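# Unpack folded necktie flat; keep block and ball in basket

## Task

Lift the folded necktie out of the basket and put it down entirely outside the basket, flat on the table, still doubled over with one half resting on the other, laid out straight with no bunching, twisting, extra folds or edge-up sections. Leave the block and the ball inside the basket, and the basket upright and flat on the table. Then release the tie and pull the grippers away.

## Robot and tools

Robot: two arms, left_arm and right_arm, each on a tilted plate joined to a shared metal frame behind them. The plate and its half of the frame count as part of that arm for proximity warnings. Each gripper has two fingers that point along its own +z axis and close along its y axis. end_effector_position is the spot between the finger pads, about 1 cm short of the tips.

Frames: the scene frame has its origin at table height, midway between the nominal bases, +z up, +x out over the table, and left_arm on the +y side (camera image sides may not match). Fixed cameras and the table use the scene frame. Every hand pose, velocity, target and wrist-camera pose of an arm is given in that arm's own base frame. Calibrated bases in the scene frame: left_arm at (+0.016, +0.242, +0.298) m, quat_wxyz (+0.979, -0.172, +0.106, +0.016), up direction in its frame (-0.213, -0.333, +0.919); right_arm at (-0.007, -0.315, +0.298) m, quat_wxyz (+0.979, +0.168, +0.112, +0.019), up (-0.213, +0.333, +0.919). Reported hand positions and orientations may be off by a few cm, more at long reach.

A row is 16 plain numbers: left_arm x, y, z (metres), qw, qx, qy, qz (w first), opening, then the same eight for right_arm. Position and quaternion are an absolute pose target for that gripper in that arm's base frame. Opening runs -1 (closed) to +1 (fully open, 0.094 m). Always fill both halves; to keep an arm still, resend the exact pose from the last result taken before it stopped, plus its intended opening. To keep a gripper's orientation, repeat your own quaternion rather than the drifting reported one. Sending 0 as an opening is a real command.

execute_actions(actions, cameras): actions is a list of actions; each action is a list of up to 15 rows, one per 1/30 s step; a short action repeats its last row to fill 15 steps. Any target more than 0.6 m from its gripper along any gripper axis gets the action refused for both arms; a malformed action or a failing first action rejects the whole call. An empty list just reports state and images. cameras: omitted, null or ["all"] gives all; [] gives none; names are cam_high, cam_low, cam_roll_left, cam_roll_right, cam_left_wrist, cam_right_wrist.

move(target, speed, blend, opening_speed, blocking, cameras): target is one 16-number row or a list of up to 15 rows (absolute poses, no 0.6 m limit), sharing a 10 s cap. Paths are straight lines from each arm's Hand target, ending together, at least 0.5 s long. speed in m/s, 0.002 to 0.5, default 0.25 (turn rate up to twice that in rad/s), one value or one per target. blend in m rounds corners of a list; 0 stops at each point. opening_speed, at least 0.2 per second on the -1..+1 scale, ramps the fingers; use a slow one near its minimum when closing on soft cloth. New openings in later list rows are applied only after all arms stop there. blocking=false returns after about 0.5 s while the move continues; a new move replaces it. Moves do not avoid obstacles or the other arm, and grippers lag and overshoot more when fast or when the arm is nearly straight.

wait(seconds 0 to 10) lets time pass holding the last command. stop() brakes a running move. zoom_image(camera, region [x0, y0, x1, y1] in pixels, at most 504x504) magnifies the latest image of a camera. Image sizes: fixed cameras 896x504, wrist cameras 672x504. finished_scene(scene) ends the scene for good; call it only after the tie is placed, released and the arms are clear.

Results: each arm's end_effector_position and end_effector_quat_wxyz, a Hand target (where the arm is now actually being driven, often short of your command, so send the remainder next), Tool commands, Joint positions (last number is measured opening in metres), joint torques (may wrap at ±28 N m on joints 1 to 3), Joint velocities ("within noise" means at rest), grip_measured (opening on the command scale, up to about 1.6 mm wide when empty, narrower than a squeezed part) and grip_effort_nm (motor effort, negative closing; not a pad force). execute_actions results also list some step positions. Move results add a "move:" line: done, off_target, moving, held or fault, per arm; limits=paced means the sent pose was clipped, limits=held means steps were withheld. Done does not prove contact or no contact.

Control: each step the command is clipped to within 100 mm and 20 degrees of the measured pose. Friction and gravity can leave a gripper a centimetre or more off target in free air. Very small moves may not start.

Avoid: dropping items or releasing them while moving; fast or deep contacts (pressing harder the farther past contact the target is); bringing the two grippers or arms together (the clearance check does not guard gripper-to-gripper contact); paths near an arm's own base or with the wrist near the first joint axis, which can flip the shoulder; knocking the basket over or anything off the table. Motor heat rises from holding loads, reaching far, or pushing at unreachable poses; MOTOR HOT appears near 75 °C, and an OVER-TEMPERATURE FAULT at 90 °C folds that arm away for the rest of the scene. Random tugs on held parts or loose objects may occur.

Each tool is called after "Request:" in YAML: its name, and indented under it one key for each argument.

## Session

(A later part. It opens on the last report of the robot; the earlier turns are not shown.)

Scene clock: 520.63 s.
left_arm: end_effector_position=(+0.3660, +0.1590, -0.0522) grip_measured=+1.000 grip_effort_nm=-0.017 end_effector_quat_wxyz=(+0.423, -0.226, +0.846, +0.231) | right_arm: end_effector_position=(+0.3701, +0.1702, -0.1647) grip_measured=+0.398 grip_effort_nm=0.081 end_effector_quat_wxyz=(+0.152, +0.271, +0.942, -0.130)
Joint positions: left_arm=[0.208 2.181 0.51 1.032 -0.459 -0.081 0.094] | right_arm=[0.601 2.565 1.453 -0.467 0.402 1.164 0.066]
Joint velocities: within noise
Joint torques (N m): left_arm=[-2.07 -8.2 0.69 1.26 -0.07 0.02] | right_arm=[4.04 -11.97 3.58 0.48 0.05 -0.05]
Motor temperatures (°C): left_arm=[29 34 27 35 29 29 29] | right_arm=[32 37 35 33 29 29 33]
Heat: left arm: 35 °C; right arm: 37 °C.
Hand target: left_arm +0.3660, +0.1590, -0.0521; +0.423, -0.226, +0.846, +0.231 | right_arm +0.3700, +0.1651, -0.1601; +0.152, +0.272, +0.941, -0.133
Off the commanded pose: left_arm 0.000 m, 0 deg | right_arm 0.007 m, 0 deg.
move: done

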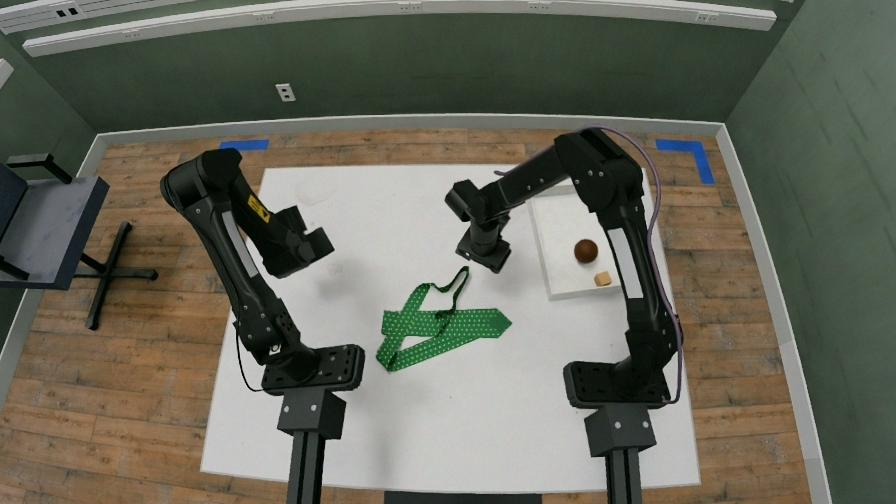

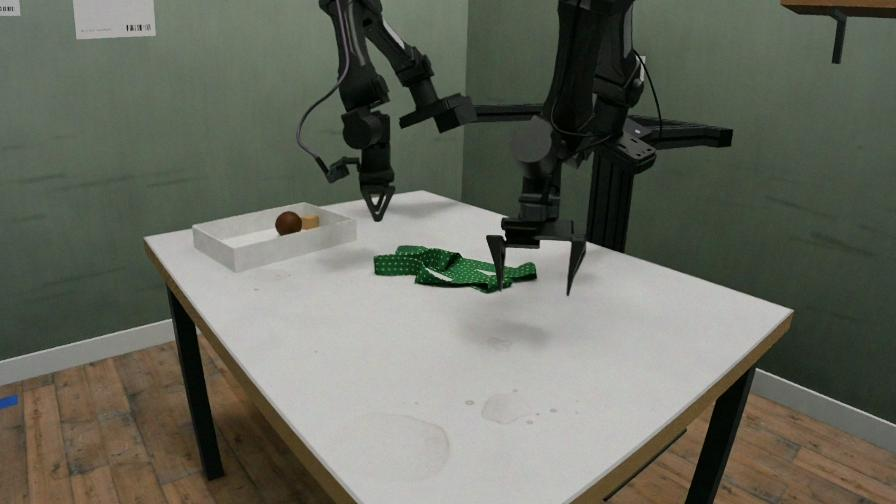

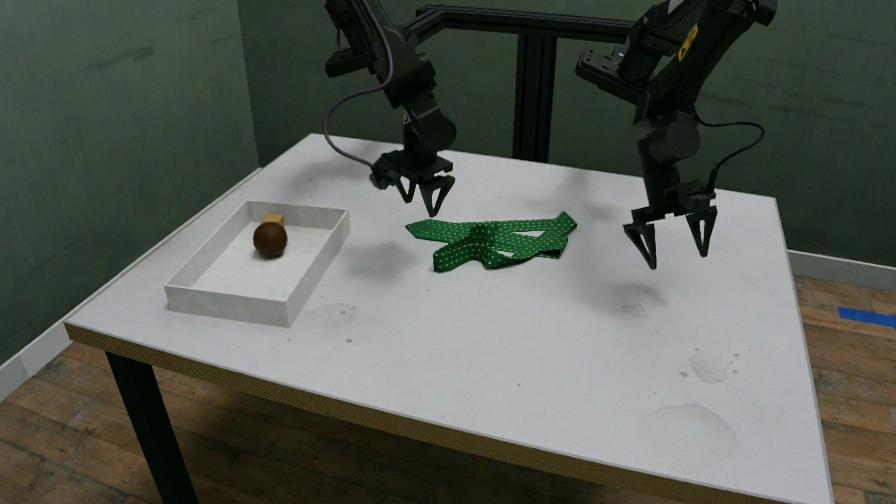

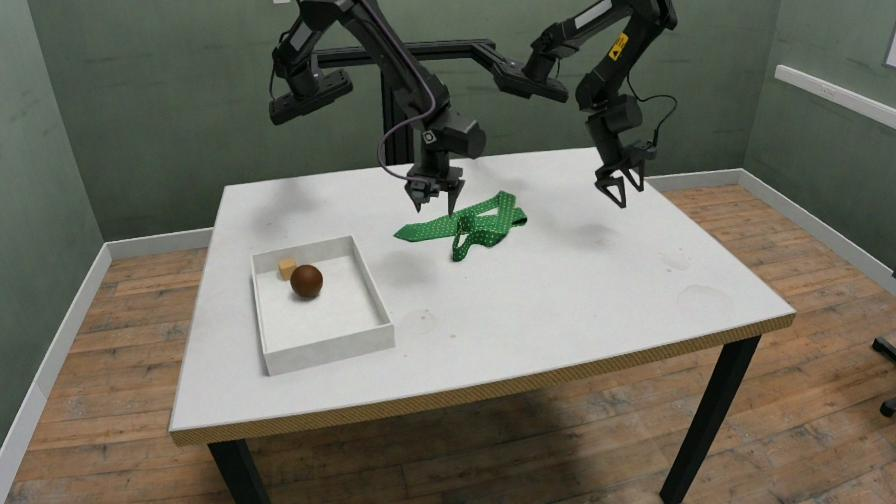

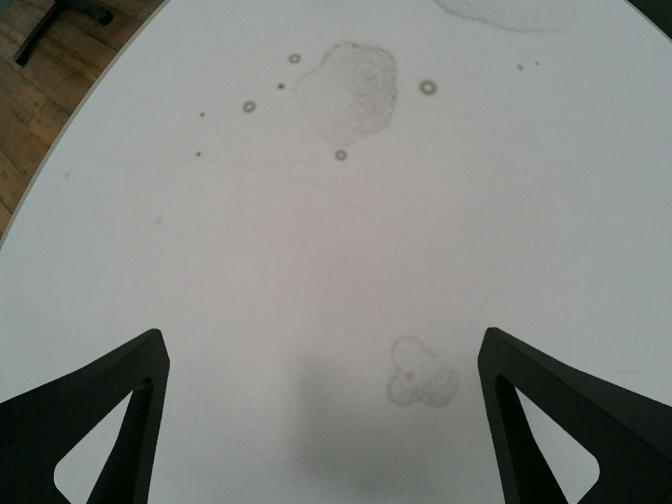

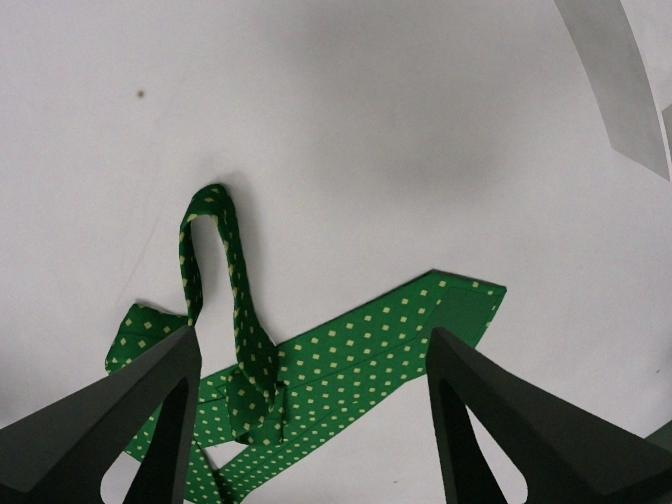

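Request:
move:
  target:
    - [0.3660,0.1590,-0.0522,0.423,-0.226,0.846,0.231,1,0.2617,-0.0018,0.0090,0.112,0.019,0.979,-0.168,0.4]
    - [0.3179,-0.2203,-0.1564,0.0794,0.1605,0.9658,0.1858,0.2,0.2617,-0.0018,0.0090,0.112,0.019,0.979,-0.168,0.4]
  speed: 0.25
  blend: 0.05

Scene clock: 561.40 s.
left_arm: end_effector_position=(+0.3213, -0.2159, -0.1514) grip_measured=+0.203 grip_effort_nm=-0.168 end_effector_quat_wxyz=(+0.086, +0.157, +0.966, +0.184) | right_arm: end_effector_position=(+0.2701, +0.0005, +0.0100) grip_measured=+0.398 grip_effort_nm=0.076 end_effector_quat_wxyz=(+0.123, +0.021, +0.978, -0.170)
Joint positions: left_arm=[-0.776 2.516 1.416 -0.547 -0.403 -0.47 0.057] | right_arm=[0.255 1.558 0.726 -0.586 0.396 0.267 0.066]
Joint velocities: within noise
Joint torques (N m): left_arm=[-5.12 -9.57 6.5 0.24 0.06 -0.05] | right_arm=[1.61 -6.57 4.21 0.39 -0.11 -0.06]
Motor temperatures (°C): left_arm=[29 34 28 35 29 29 29] | right_arm=[32 38 34 32 29 29 32]
Heat: left arm: 35 °C; right arm: 38 °C.
Hand target: left_arm +0.3178, -0.2203, -0.1563; +0.080, +0.161, +0.966, +0.186 | right_arm +0.2619, -0.0017, +0.0088; +0.112, +0.019, +0.979, -0.168
Off the commanded pose: left_arm 0.007 m, 1 deg | right_arm 0.009 m, 1 deg.
move: done

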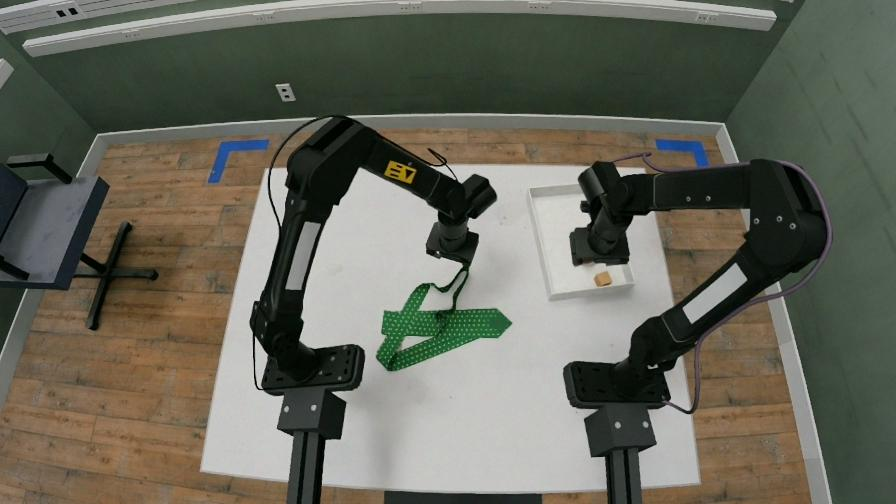

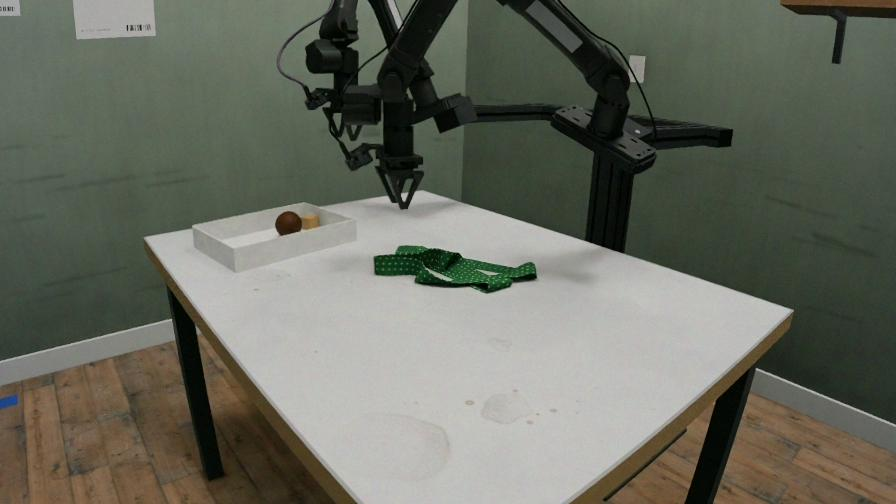

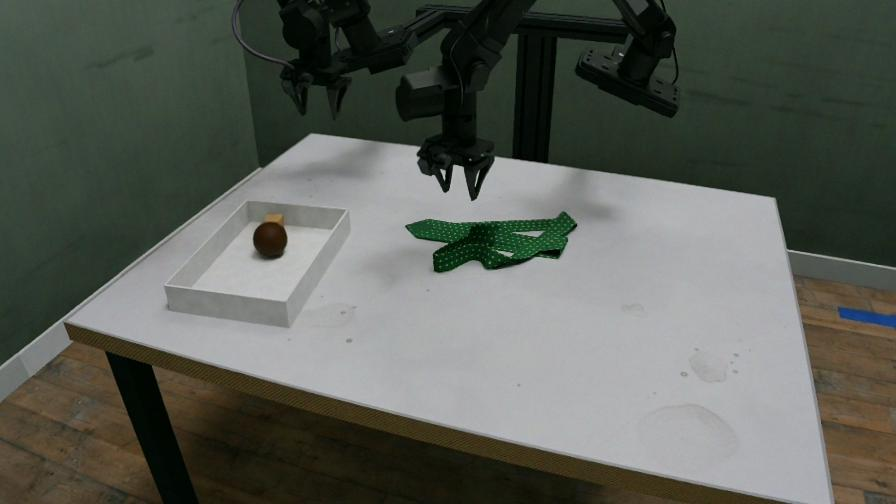

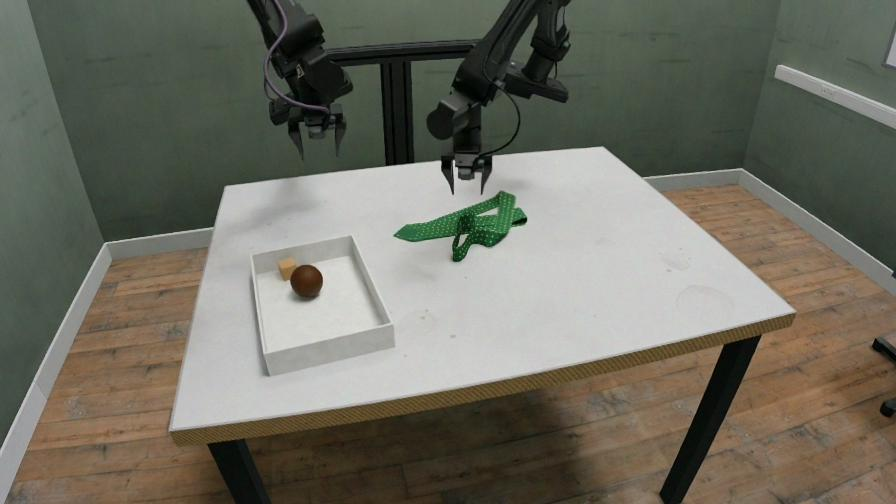

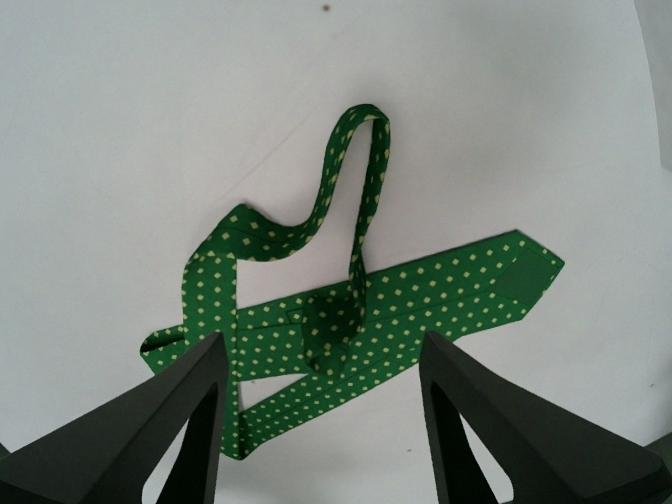

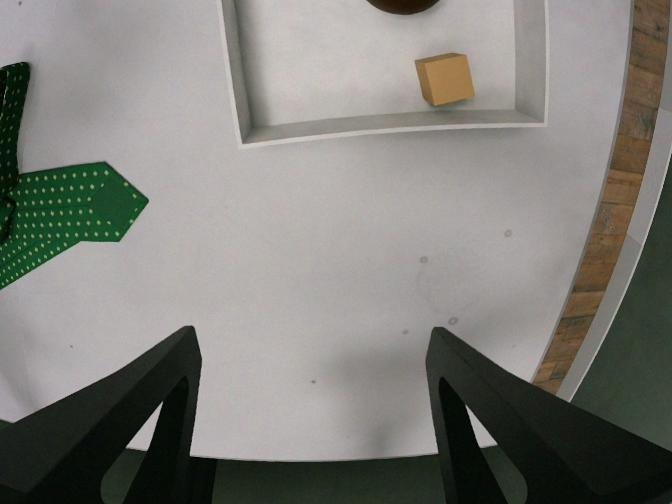

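Request:
move:
  target: [0.3413,-0.2078,-0.2554,0.0794,0.1605,0.9658,0.1858,0.2,0.2617,-0.0018,0.0090,0.112,0.019,0.979,-0.168,0.4]
  speed: 0.15
  cameras: ["cam_low","cam_left_wrist"]

Scene clock: 575.20 s.
left_arm: end_effector_position=(+0.3371, -0.2056, -0.2497) grip_measured=+0.203 grip_effort_nm=-0.164 end_effector_quat_wxyz=(+0.075, +0.160, +0.966, +0.190) | right_arm: end_effector_position=(+0.2701, +0.0005, +0.0100) grip_measured=+0.398 grip_effort_nm=0.081 end_effector_quat_wxyz=(+0.123, +0.021, +0.978, -0.170)
Joint positions: left_arm=[-0.728 2.843 1.598 -0.408 -0.403 -0.417 0.057] | right_arm=[0.255 1.558 0.726 -0.586 0.396 0.267 0.066]
Joint velocities: within noise
Joint torques (N m): left_arm=[-4.22 -10.67 5.35 0.49 0 0.11] | right_arm=[1.62 -6.57 4.22 0.4 -0.11 -0.05]
Motor temperatures (°C): left_arm=[30 35 28 33 29 29 29] | right_arm=[32 36 35 32 29 29 31]
Heat: left arm: 35 °C; right arm: 36 °C.
Hand target: left_arm +0.3412, -0.2077, -0.2552; +0.079, +0.161, +0.966, +0.186 | right_arm +0.2619, -0.0017, +0.0088; +0.112, +0.019, +0.979, -0.168
Off the commanded pose: left_arm 0.007 m, 1 deg | right_arm 0.009 m, 1 deg.
move: done
Images, in order (width x height): cam_low 896x504, cam_left_wrist 672x504.

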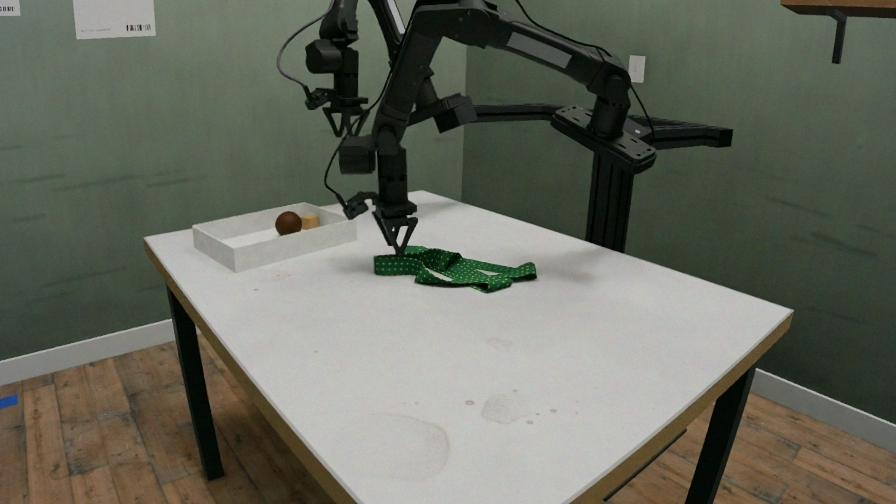

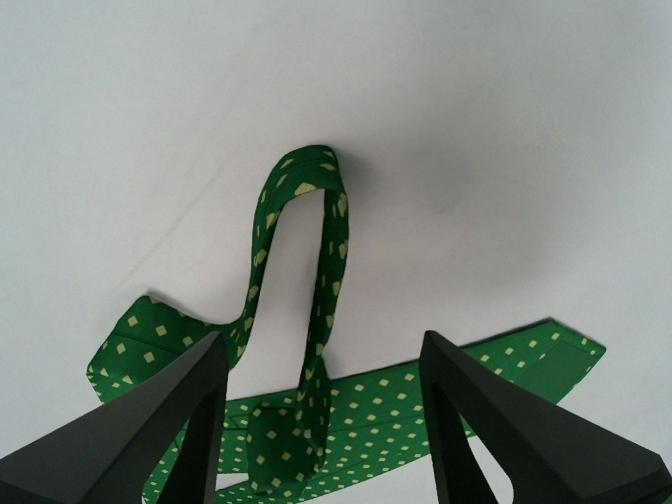

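Request:
move:
  target: [0.3625,-0.193,-0.2925,0.0794,0.1605,0.9658,0.1858,0.2,0.2617,-0.0018,0.0090,0.112,0.019,0.979,-0.168,0.4]
  speed: 0.08
  cameras: ["cam_low","cam_left_wrist"]

Scene clock: 581.97 s.
left_arm: end_effector_position=(+0.3598, -0.1925, -0.2857) grip_measured=+0.203 grip_effort_nm=-0.173 end_effector_quat_wxyz=(+0.075, +0.159, +0.966, +0.187) | right_arm: end_effector_position=(+0.2701, +0.0005, +0.0100) grip_measured=+0.398 grip_effort_nm=0.085 end_effector_quat_wxyz=(+0.123, +0.021, +0.978, -0.170)
Joint positions: left_arm=[-0.666 2.976 1.724 -0.37 -0.403 -0.351 0.057] | right_arm=[0.255 1.558 0.726 -0.586 0.396 0.267 0.066]
Joint velocities: within noise
Joint torques (N m): left_arm=[-4.42 -10.61 5.16 0.5 -0.02 0.1] | right_arm=[1.62 -6.58 4.21 0.4 -0.11 -0.06]
Motor temperatures (°C): left_arm=[30 35 28 33 29 29 29] | right_arm=[32 35 35 32 29 29 31]
Heat: left arm: 35 °C; right arm: 35 °C.
Hand target: left_arm +0.3624, -0.1929, -0.2923; +0.079, +0.160, +0.966, +0.186 | right_arm +0.2619, -0.0017, +0.0088; +0.112, +0.019, +0.979, -0.168
Off the commanded pose: left_arm 0.007 m, 1 deg | right_arm 0.009 m, 1 deg.
move: done
Images, in order (width x height): cam_low 896x504, cam_left_wrist 672x504.

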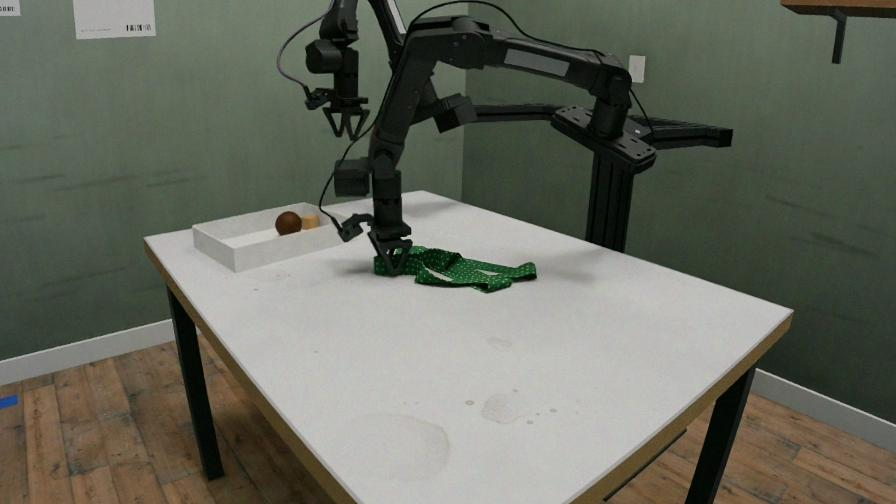

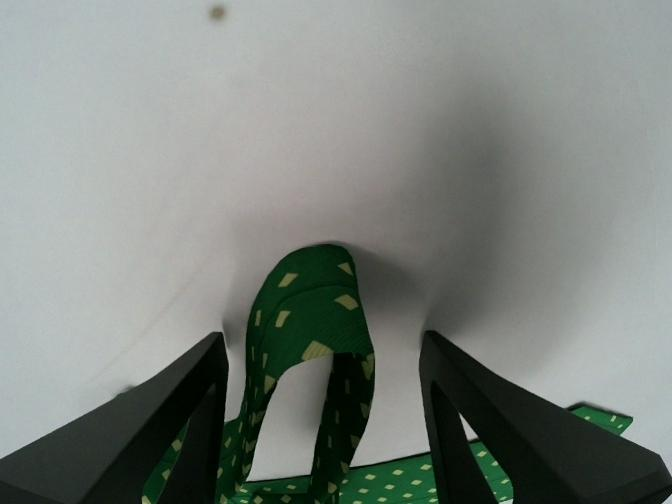

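Request:
move:
  target: [0.3635,-0.193,-0.2965,0.0794,0.1605,0.9658,0.1858,-1,0.2617,-0.0018,0.0090,0.112,0.019,0.979,-0.168,0.4]
  speed: 0.05
  opening_speed: 1
  cameras: ["cam_left_wrist"]

Scene clock: 587.27 s.
left_arm: end_effector_position=(+0.3614, -0.1938, -0.2886) grip_measured=-0.931 grip_effort_nm=-1.048 end_effector_quat_wxyz=(+0.077, +0.160, +0.966, +0.186) | right_arm: end_effector_position=(+0.2701, +0.0005, +0.0100) grip_measured=+0.398 grip_effort_nm=0.081 end_effector_quat_wxyz=(+0.123, +0.021, +0.978, -0.170)
Joint positions: left_arm=[-0.666 2.989 1.74 -0.369 -0.403 -0.348 0.003] | right_arm=[0.255 1.558 0.726 -0.586 0.396 0.267 0.066]
Joint velocities: within noise
Joint torques (N m): left_arm=[-4.27 -10.43 5.27 0.5 -0.03 0.09] | right_arm=[1.61 -6.57 4.21 0.4 -0.11 -0.05]
Motor temperatures (°C): left_arm=[30 36 28 33 29 29 29] | right_arm=[32 34 35 32 29 29 31]
Heat: left arm: 36 °C; right arm: 35 °C.
Hand target: left_arm +0.3634, -0.1929, -0.2962; +0.080, +0.161, +0.966, +0.186 | right_arm +0.2619, -0.0017, +0.0088; +0.112, +0.019, +0.979, -0.168
Off the commanded pose: left_arm 0.008 m, 0 deg | right_arm 0.009 m, 1 deg.
move: done
Images, in order (width x height): cam_left_wrist 672x504.

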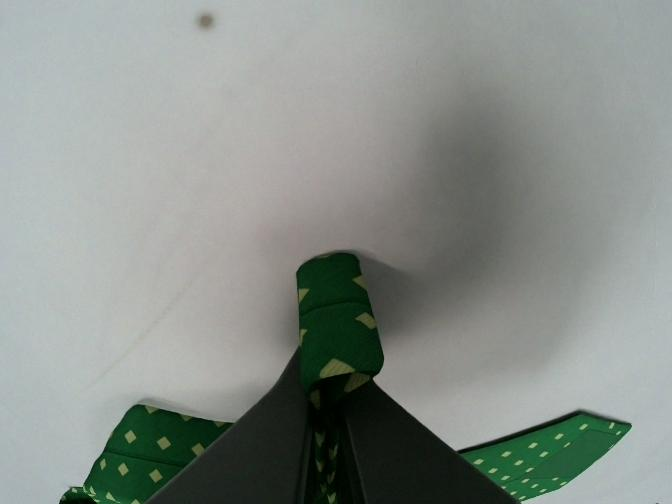

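Request:
move:
  target:
    - [0.2937,-0.2837,-0.0109,0.3395,0.1445,0.9173,0.1482,-1,0.2617,-0.0018,0.0090,0.112,0.019,0.979,-0.168,0.4]
    - [0.1692,-0.3862,0.3586,0.7673,0.1329,0.6173,0.1103,-1,0.2617,-0.0018,0.0090,0.112,0.019,0.979,-0.168,0.4]
  speed: 0.15
  blend: 0.05

Scene clock: 657.50 s.
left_arm: end_effector_position=(+0.1736, -0.3919, +0.3541) grip_measured=-0.931 grip_effort_nm=-1.048 end_effector_quat_wxyz=(+0.694, +0.139, +0.697, +0.113) | right_arm: end_effector_position=(+0.2701, +0.0005, +0.0100) grip_measured=+0.398 grip_effort_nm=0.076 end_effector_quat_wxyz=(+0.123, +0.021, +0.978, -0.170)
Joint positions: left_arm=[-1.585 1.766 1.568 -0.276 -1.548 -0.116 0.003] | right_arm=[0.255 1.558 0.726 -0.586 0.396 0.267 0.066]
Joint velocities: within noise
Joint torques (N m): left_arm=[-2.84 -7.54 5.39 1.4 -0.22 0.13] | right_arm=[1.62 -6.57 4.22 0.4 -0.11 -0.06]
Motor temperatures (°C): left_arm=[30 36 28 32 29 29 31] | right_arm=[32 33 35 31 29 29 31]
Heat: left arm: 36 °C; right arm: 35 °C.
Hand target: left_arm +0.1693, -0.3863, +0.3585; +0.697, +0.136, +0.696, +0.111 | right_arm +0.2619, -0.0017, +0.0088; +0.112, +0.019, +0.979, -0.168
Off the commanded pose: left_arm 0.009 m, 12 deg | right_arm 0.009 m, 1 deg.
joint sent to its limit (left arm) — joint 5 (wrist yaw), lower limit. The joint targets are off in orientation, not in position.
move: off_target (left_arm)

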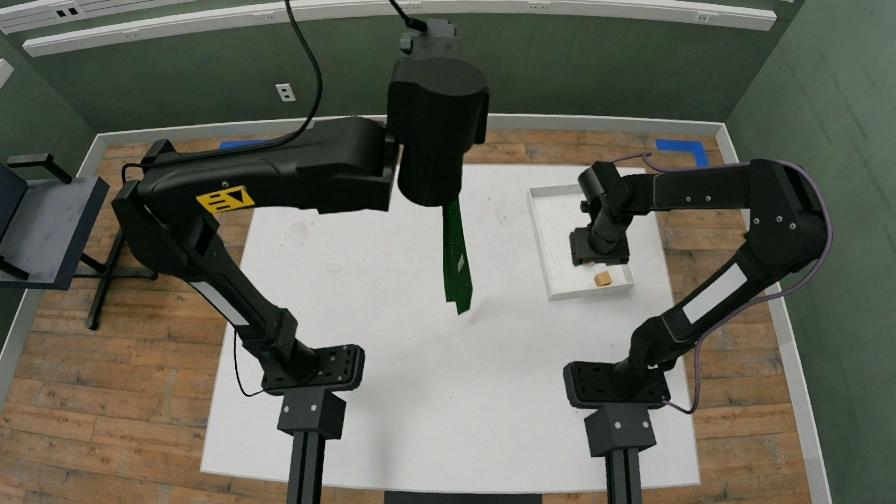

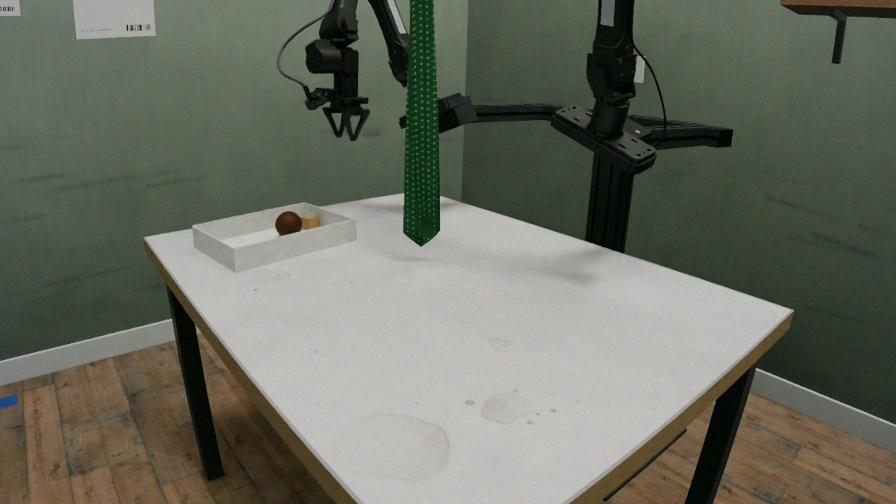

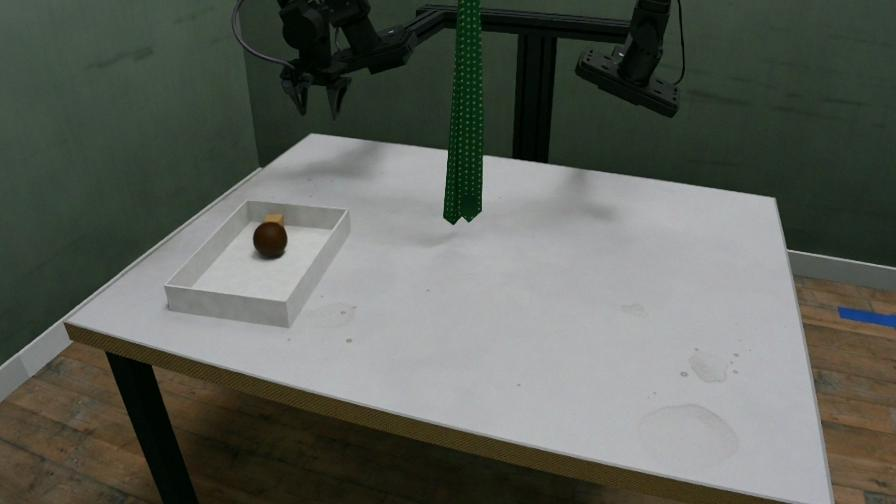

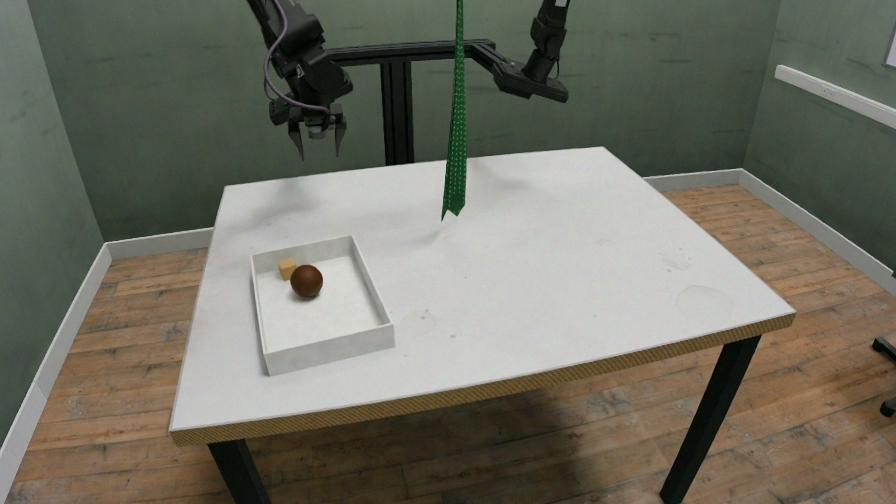

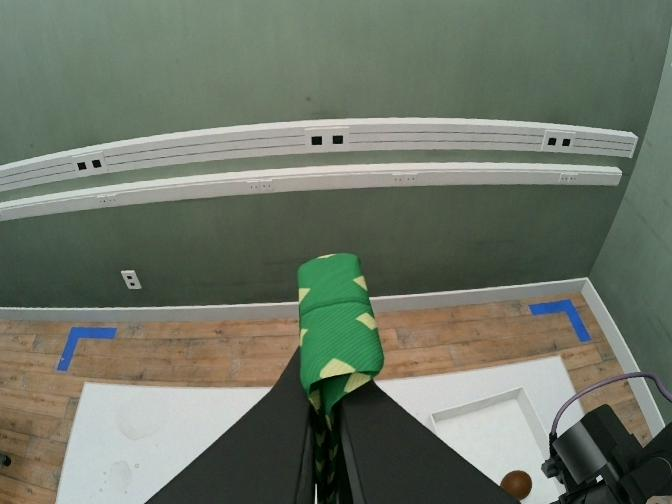

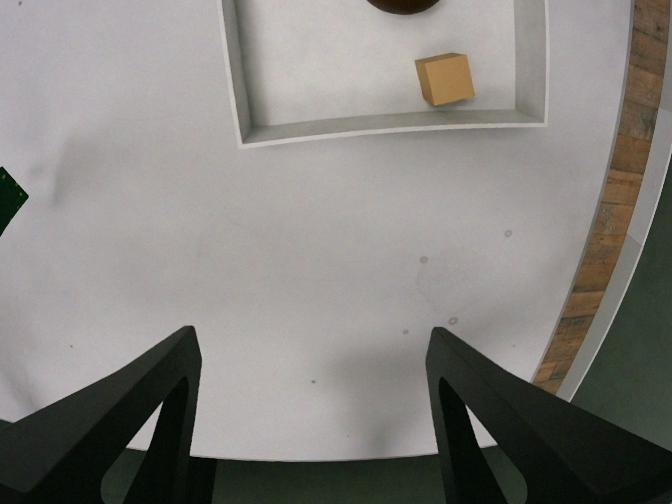

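Request:
zoom_image:
  camera: "cam_roll_left"
  region: [400, 60, 530, 260]

Request:
zoom_image:
  camera: "cam_high"
  region: [400, 180, 520, 330]

Request:
zoom_image:
  camera: "cam_low"
  region: [360, 100, 500, 280]

Request:
zoom_image:
  camera: "cam_roll_right"
  region: [400, 60, 530, 260]

Scaled by 2.520.

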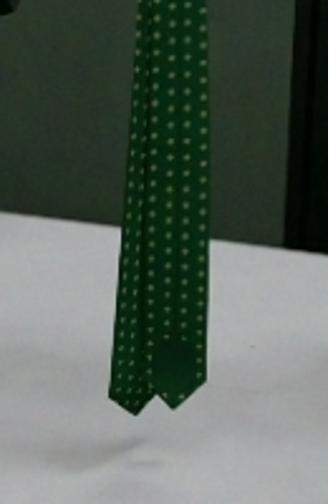

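Scaled by 3.360.

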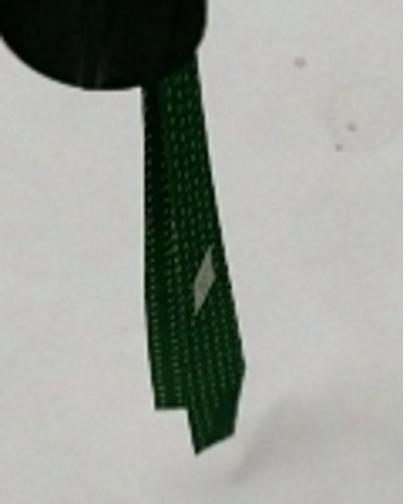

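Scaled by 2.800.

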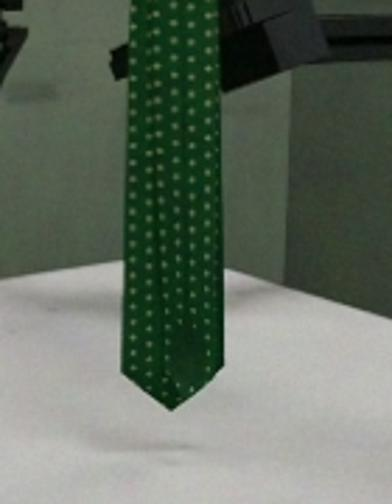

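Scaled by 2.520.

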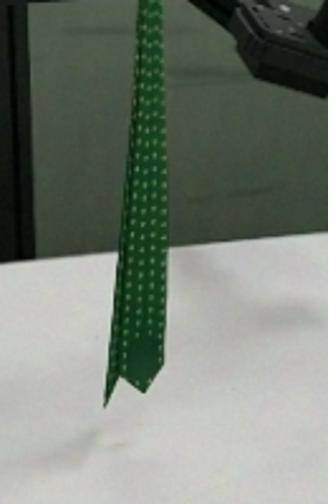

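Request:
move:
  target: [0.0917,-0.4936,0.3016,0.6580,0.4165,0.6126,-0.1343,-1,0.2542,-0.0961,0.0415,0.112,0.019,0.979,-0.168,0.4]
  speed: 0.15

Scene clock: 692.53 s.
left_arm: end_effector_position=(+0.0959, -0.4944, +0.3008) grip_measured=-0.931 grip_effort_nm=-1.043 end_effector_quat_wxyz=(+0.657, +0.412, +0.618, -0.125) | right_arm: end_effector_position=(+0.2554, -0.0965, +0.0372) grip_measured=+0.398 grip_effort_nm=0.081 end_effector_quat_wxyz=(+0.110, +0.020, +0.979, -0.173)
Joint positions: left_arm=[-1.656 1.703 1.265 0.273 -0.873 0.274 0.003] | right_arm=[-0.165 1.401 0.706 -0.597 0.309 -0.169 0.066]
Joint velocities: within noise
Joint torques (N m): left_arm=[-2.02 -6.54 6.01 1.69 0.25 0.08] | right_arm=[0.87 -6.76 6.09 0.37 -0.14 -0.05]
Motor temperatures (°C): left_arm=[29 35 29 34 29 29 31] | right_arm=[32 33 34 30 29 29 31]
Heat: left arm: 35 °C; right arm: 34 °C.
Hand target: left_arm +0.0918, -0.4935, +0.3016; +0.658, +0.416, +0.613, -0.134 | right_arm +0.2542, -0.0961, +0.0413; +0.112, +0.019, +0.979, -0.168
Off the commanded pose: left_arm 0.004 m, 1 deg | right_arm 0.005 m, 1 deg.
move: done

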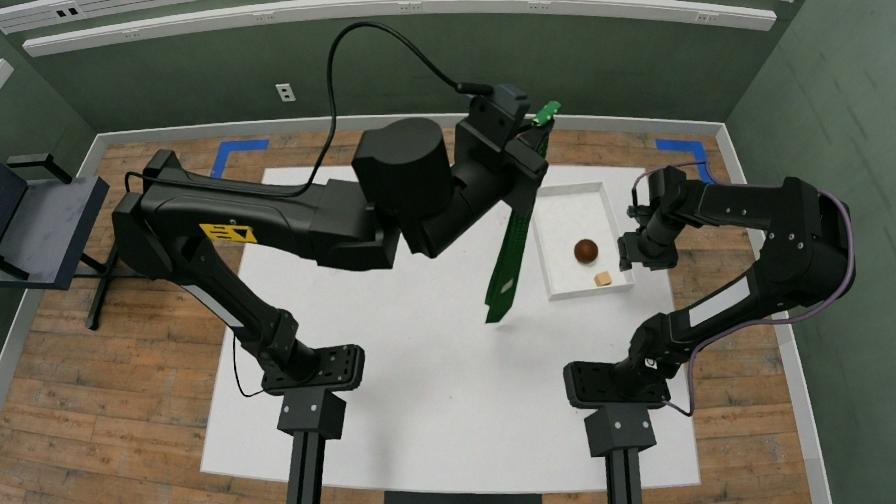

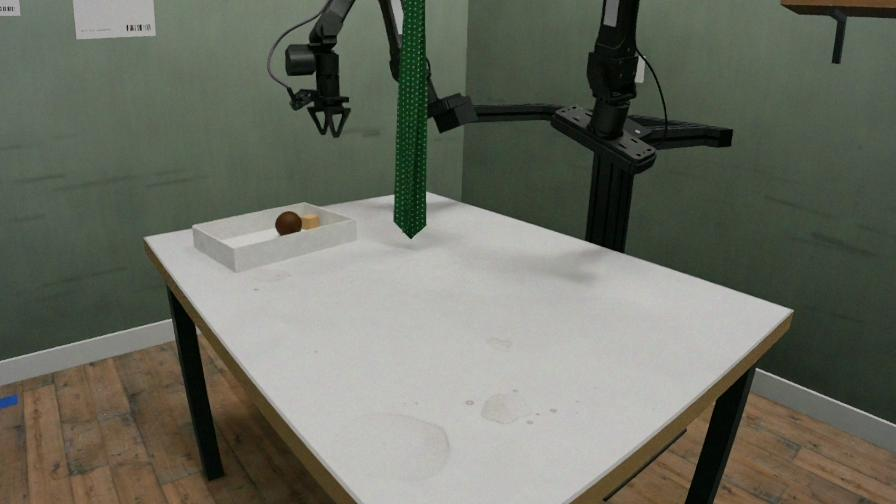

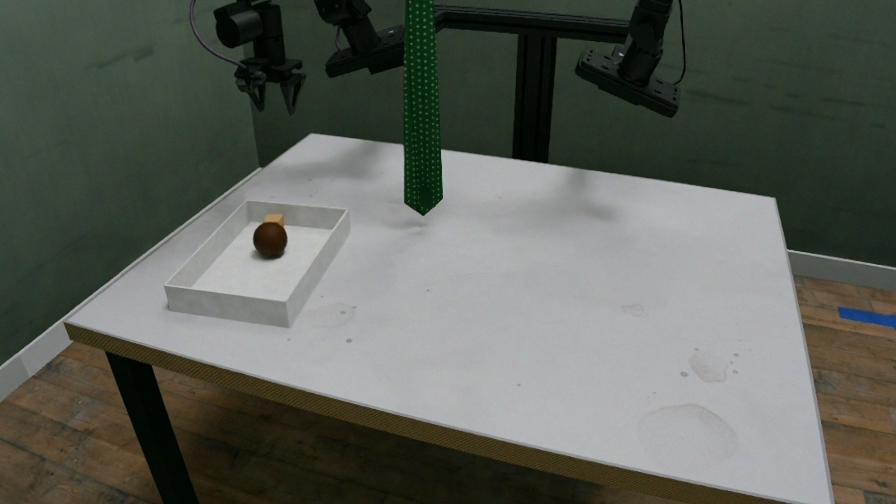

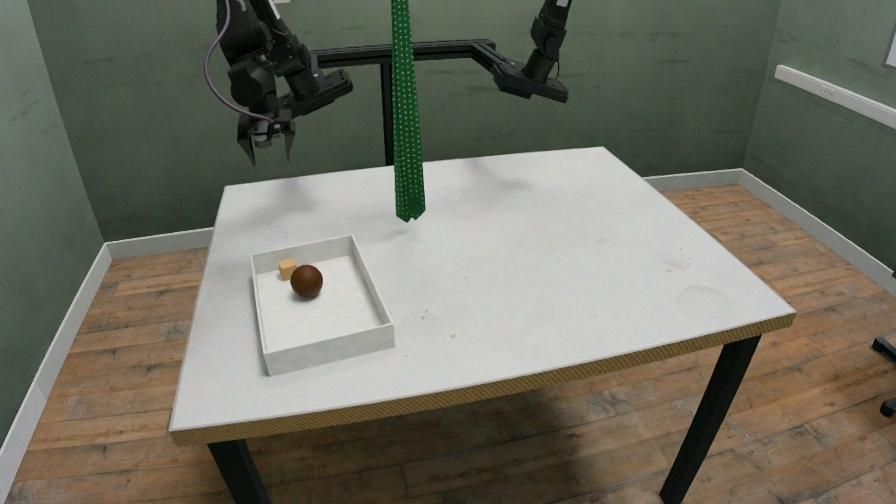

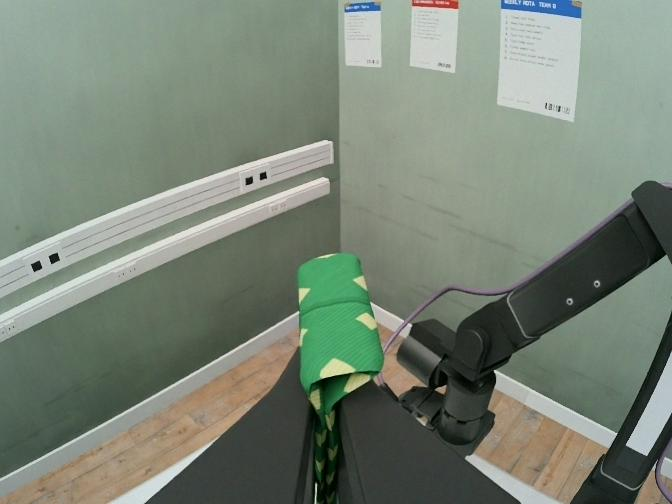

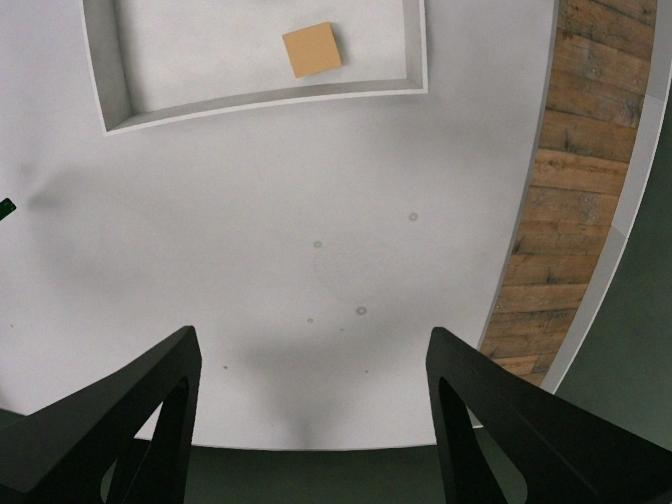

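Request:
move:
  target:
    - [0.1142,-0.4743,0.2485,0.6922,0.2967,0.6573,-0.0130,-1,0.2542,-0.0961,0.0415,0.112,0.019,0.979,-0.168,0.4]
    - [0.2481,-0.3711,0.2299,0.6723,0.1709,0.7169,-0.0637,-1,0.2542,-0.0961,0.0415,0.112,0.019,0.979,-0.168,0.4]
    - [0.3544,-0.2061,0.2164,0.6253,0.0339,0.7628,-0.1595,-1,0.2542,-0.0961,0.0415,0.112,0.019,0.979,-0.168,0.4]
  speed: 0.15
  blend: 0.05

Scene clock: 730.50 s.
left_arm: end_effector_position=(+0.3587, -0.2082, +0.2209) grip_measured=-0.931 grip_effort_nm=-1.043 end_effector_quat_wxyz=(+0.632, +0.030, +0.758, -0.157) | right_arm: end_effector_position=(+0.2553, -0.0965, +0.0371) grip_measured=+0.398 grip_effort_nm=0.081 end_effector_quat_wxyz=(+0.110, +0.019, +0.979, -0.173)
Joint positions: left_arm=[-0.702 1.315 0.605 0.544 -0.415 -0.272 0.003] | right_arm=[-0.165 1.401 0.706 -0.597 0.309 -0.17 0.066]
Joint velocities: within noise
Joint torques (N m): left_arm=[-1.61 -6.04 5.59 1.52 0.31 -0.06] | right_arm=[0.88 -6.76 6.09 0.37 -0.14 -0.06]
Motor temperatures (°C): left_arm=[29 35 29 35 29 29 31] | right_arm=[32 33 34 30 29 29 30]
Heat: left arm: 35 °C; right arm: 34 °C.
Hand target: left_arm +0.3545, -0.2062, +0.2164; +0.626, +0.034, +0.763, -0.160 | right_arm +0.2542, -0.0961, +0.0413; +0.112, +0.019, +0.979, -0.168
Off the commanded pose: left_arm 0.007 m, 1 deg | right_arm 0.005 m, 1 deg.
move: done

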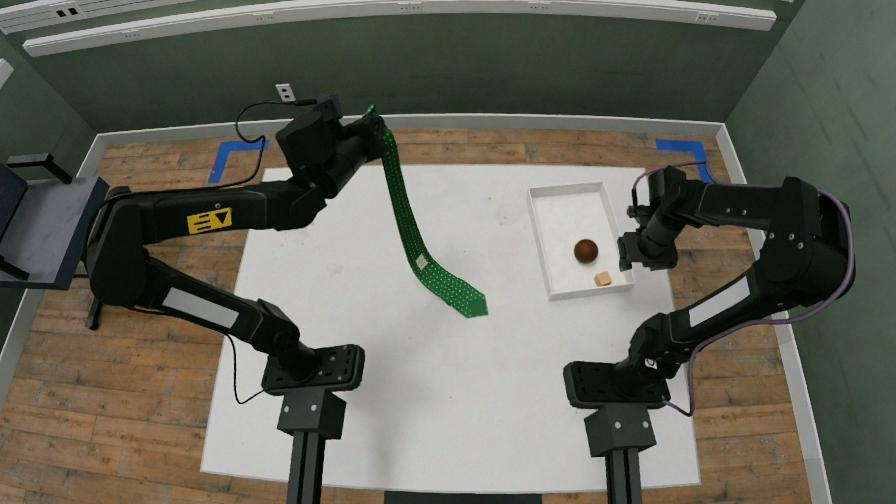

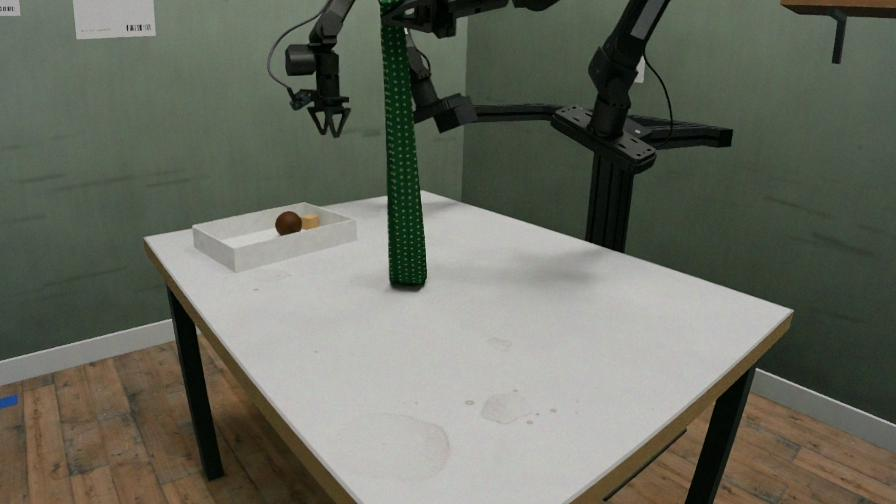

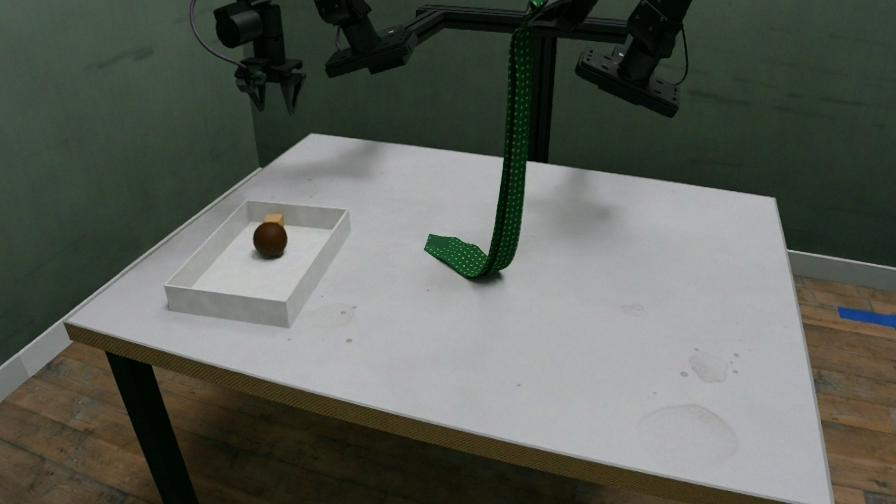

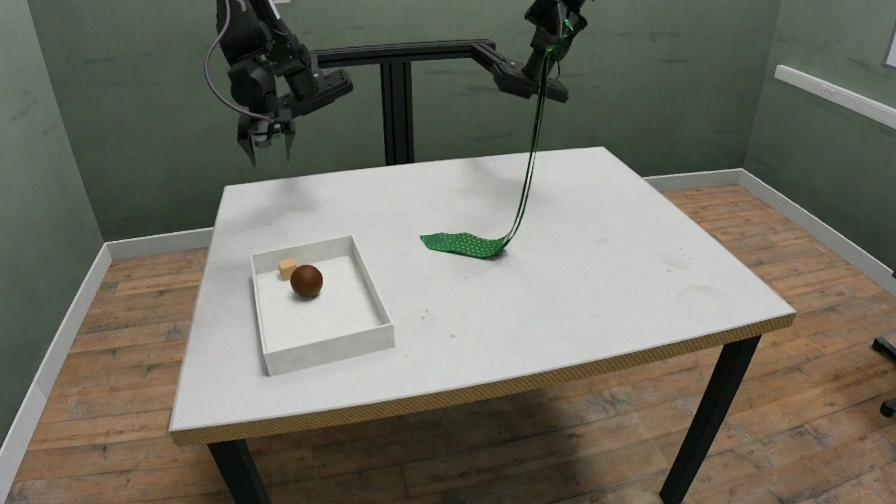

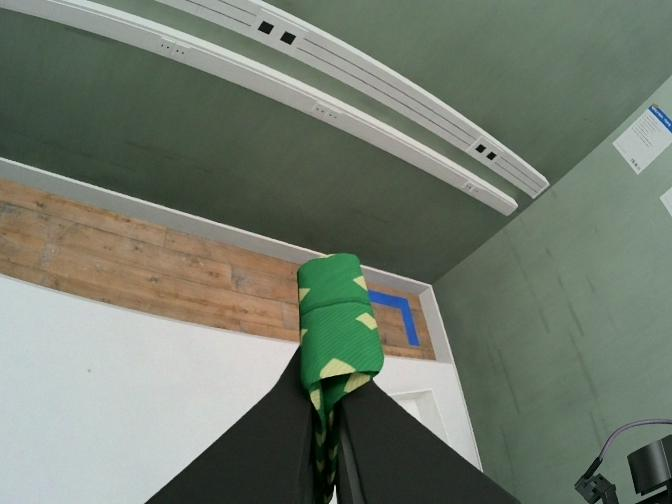

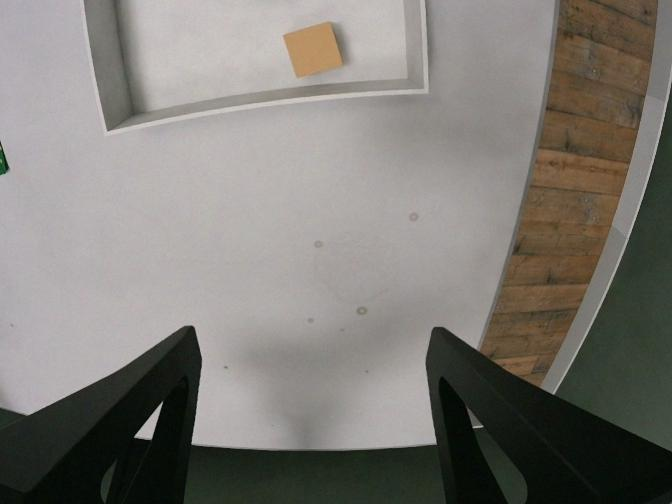

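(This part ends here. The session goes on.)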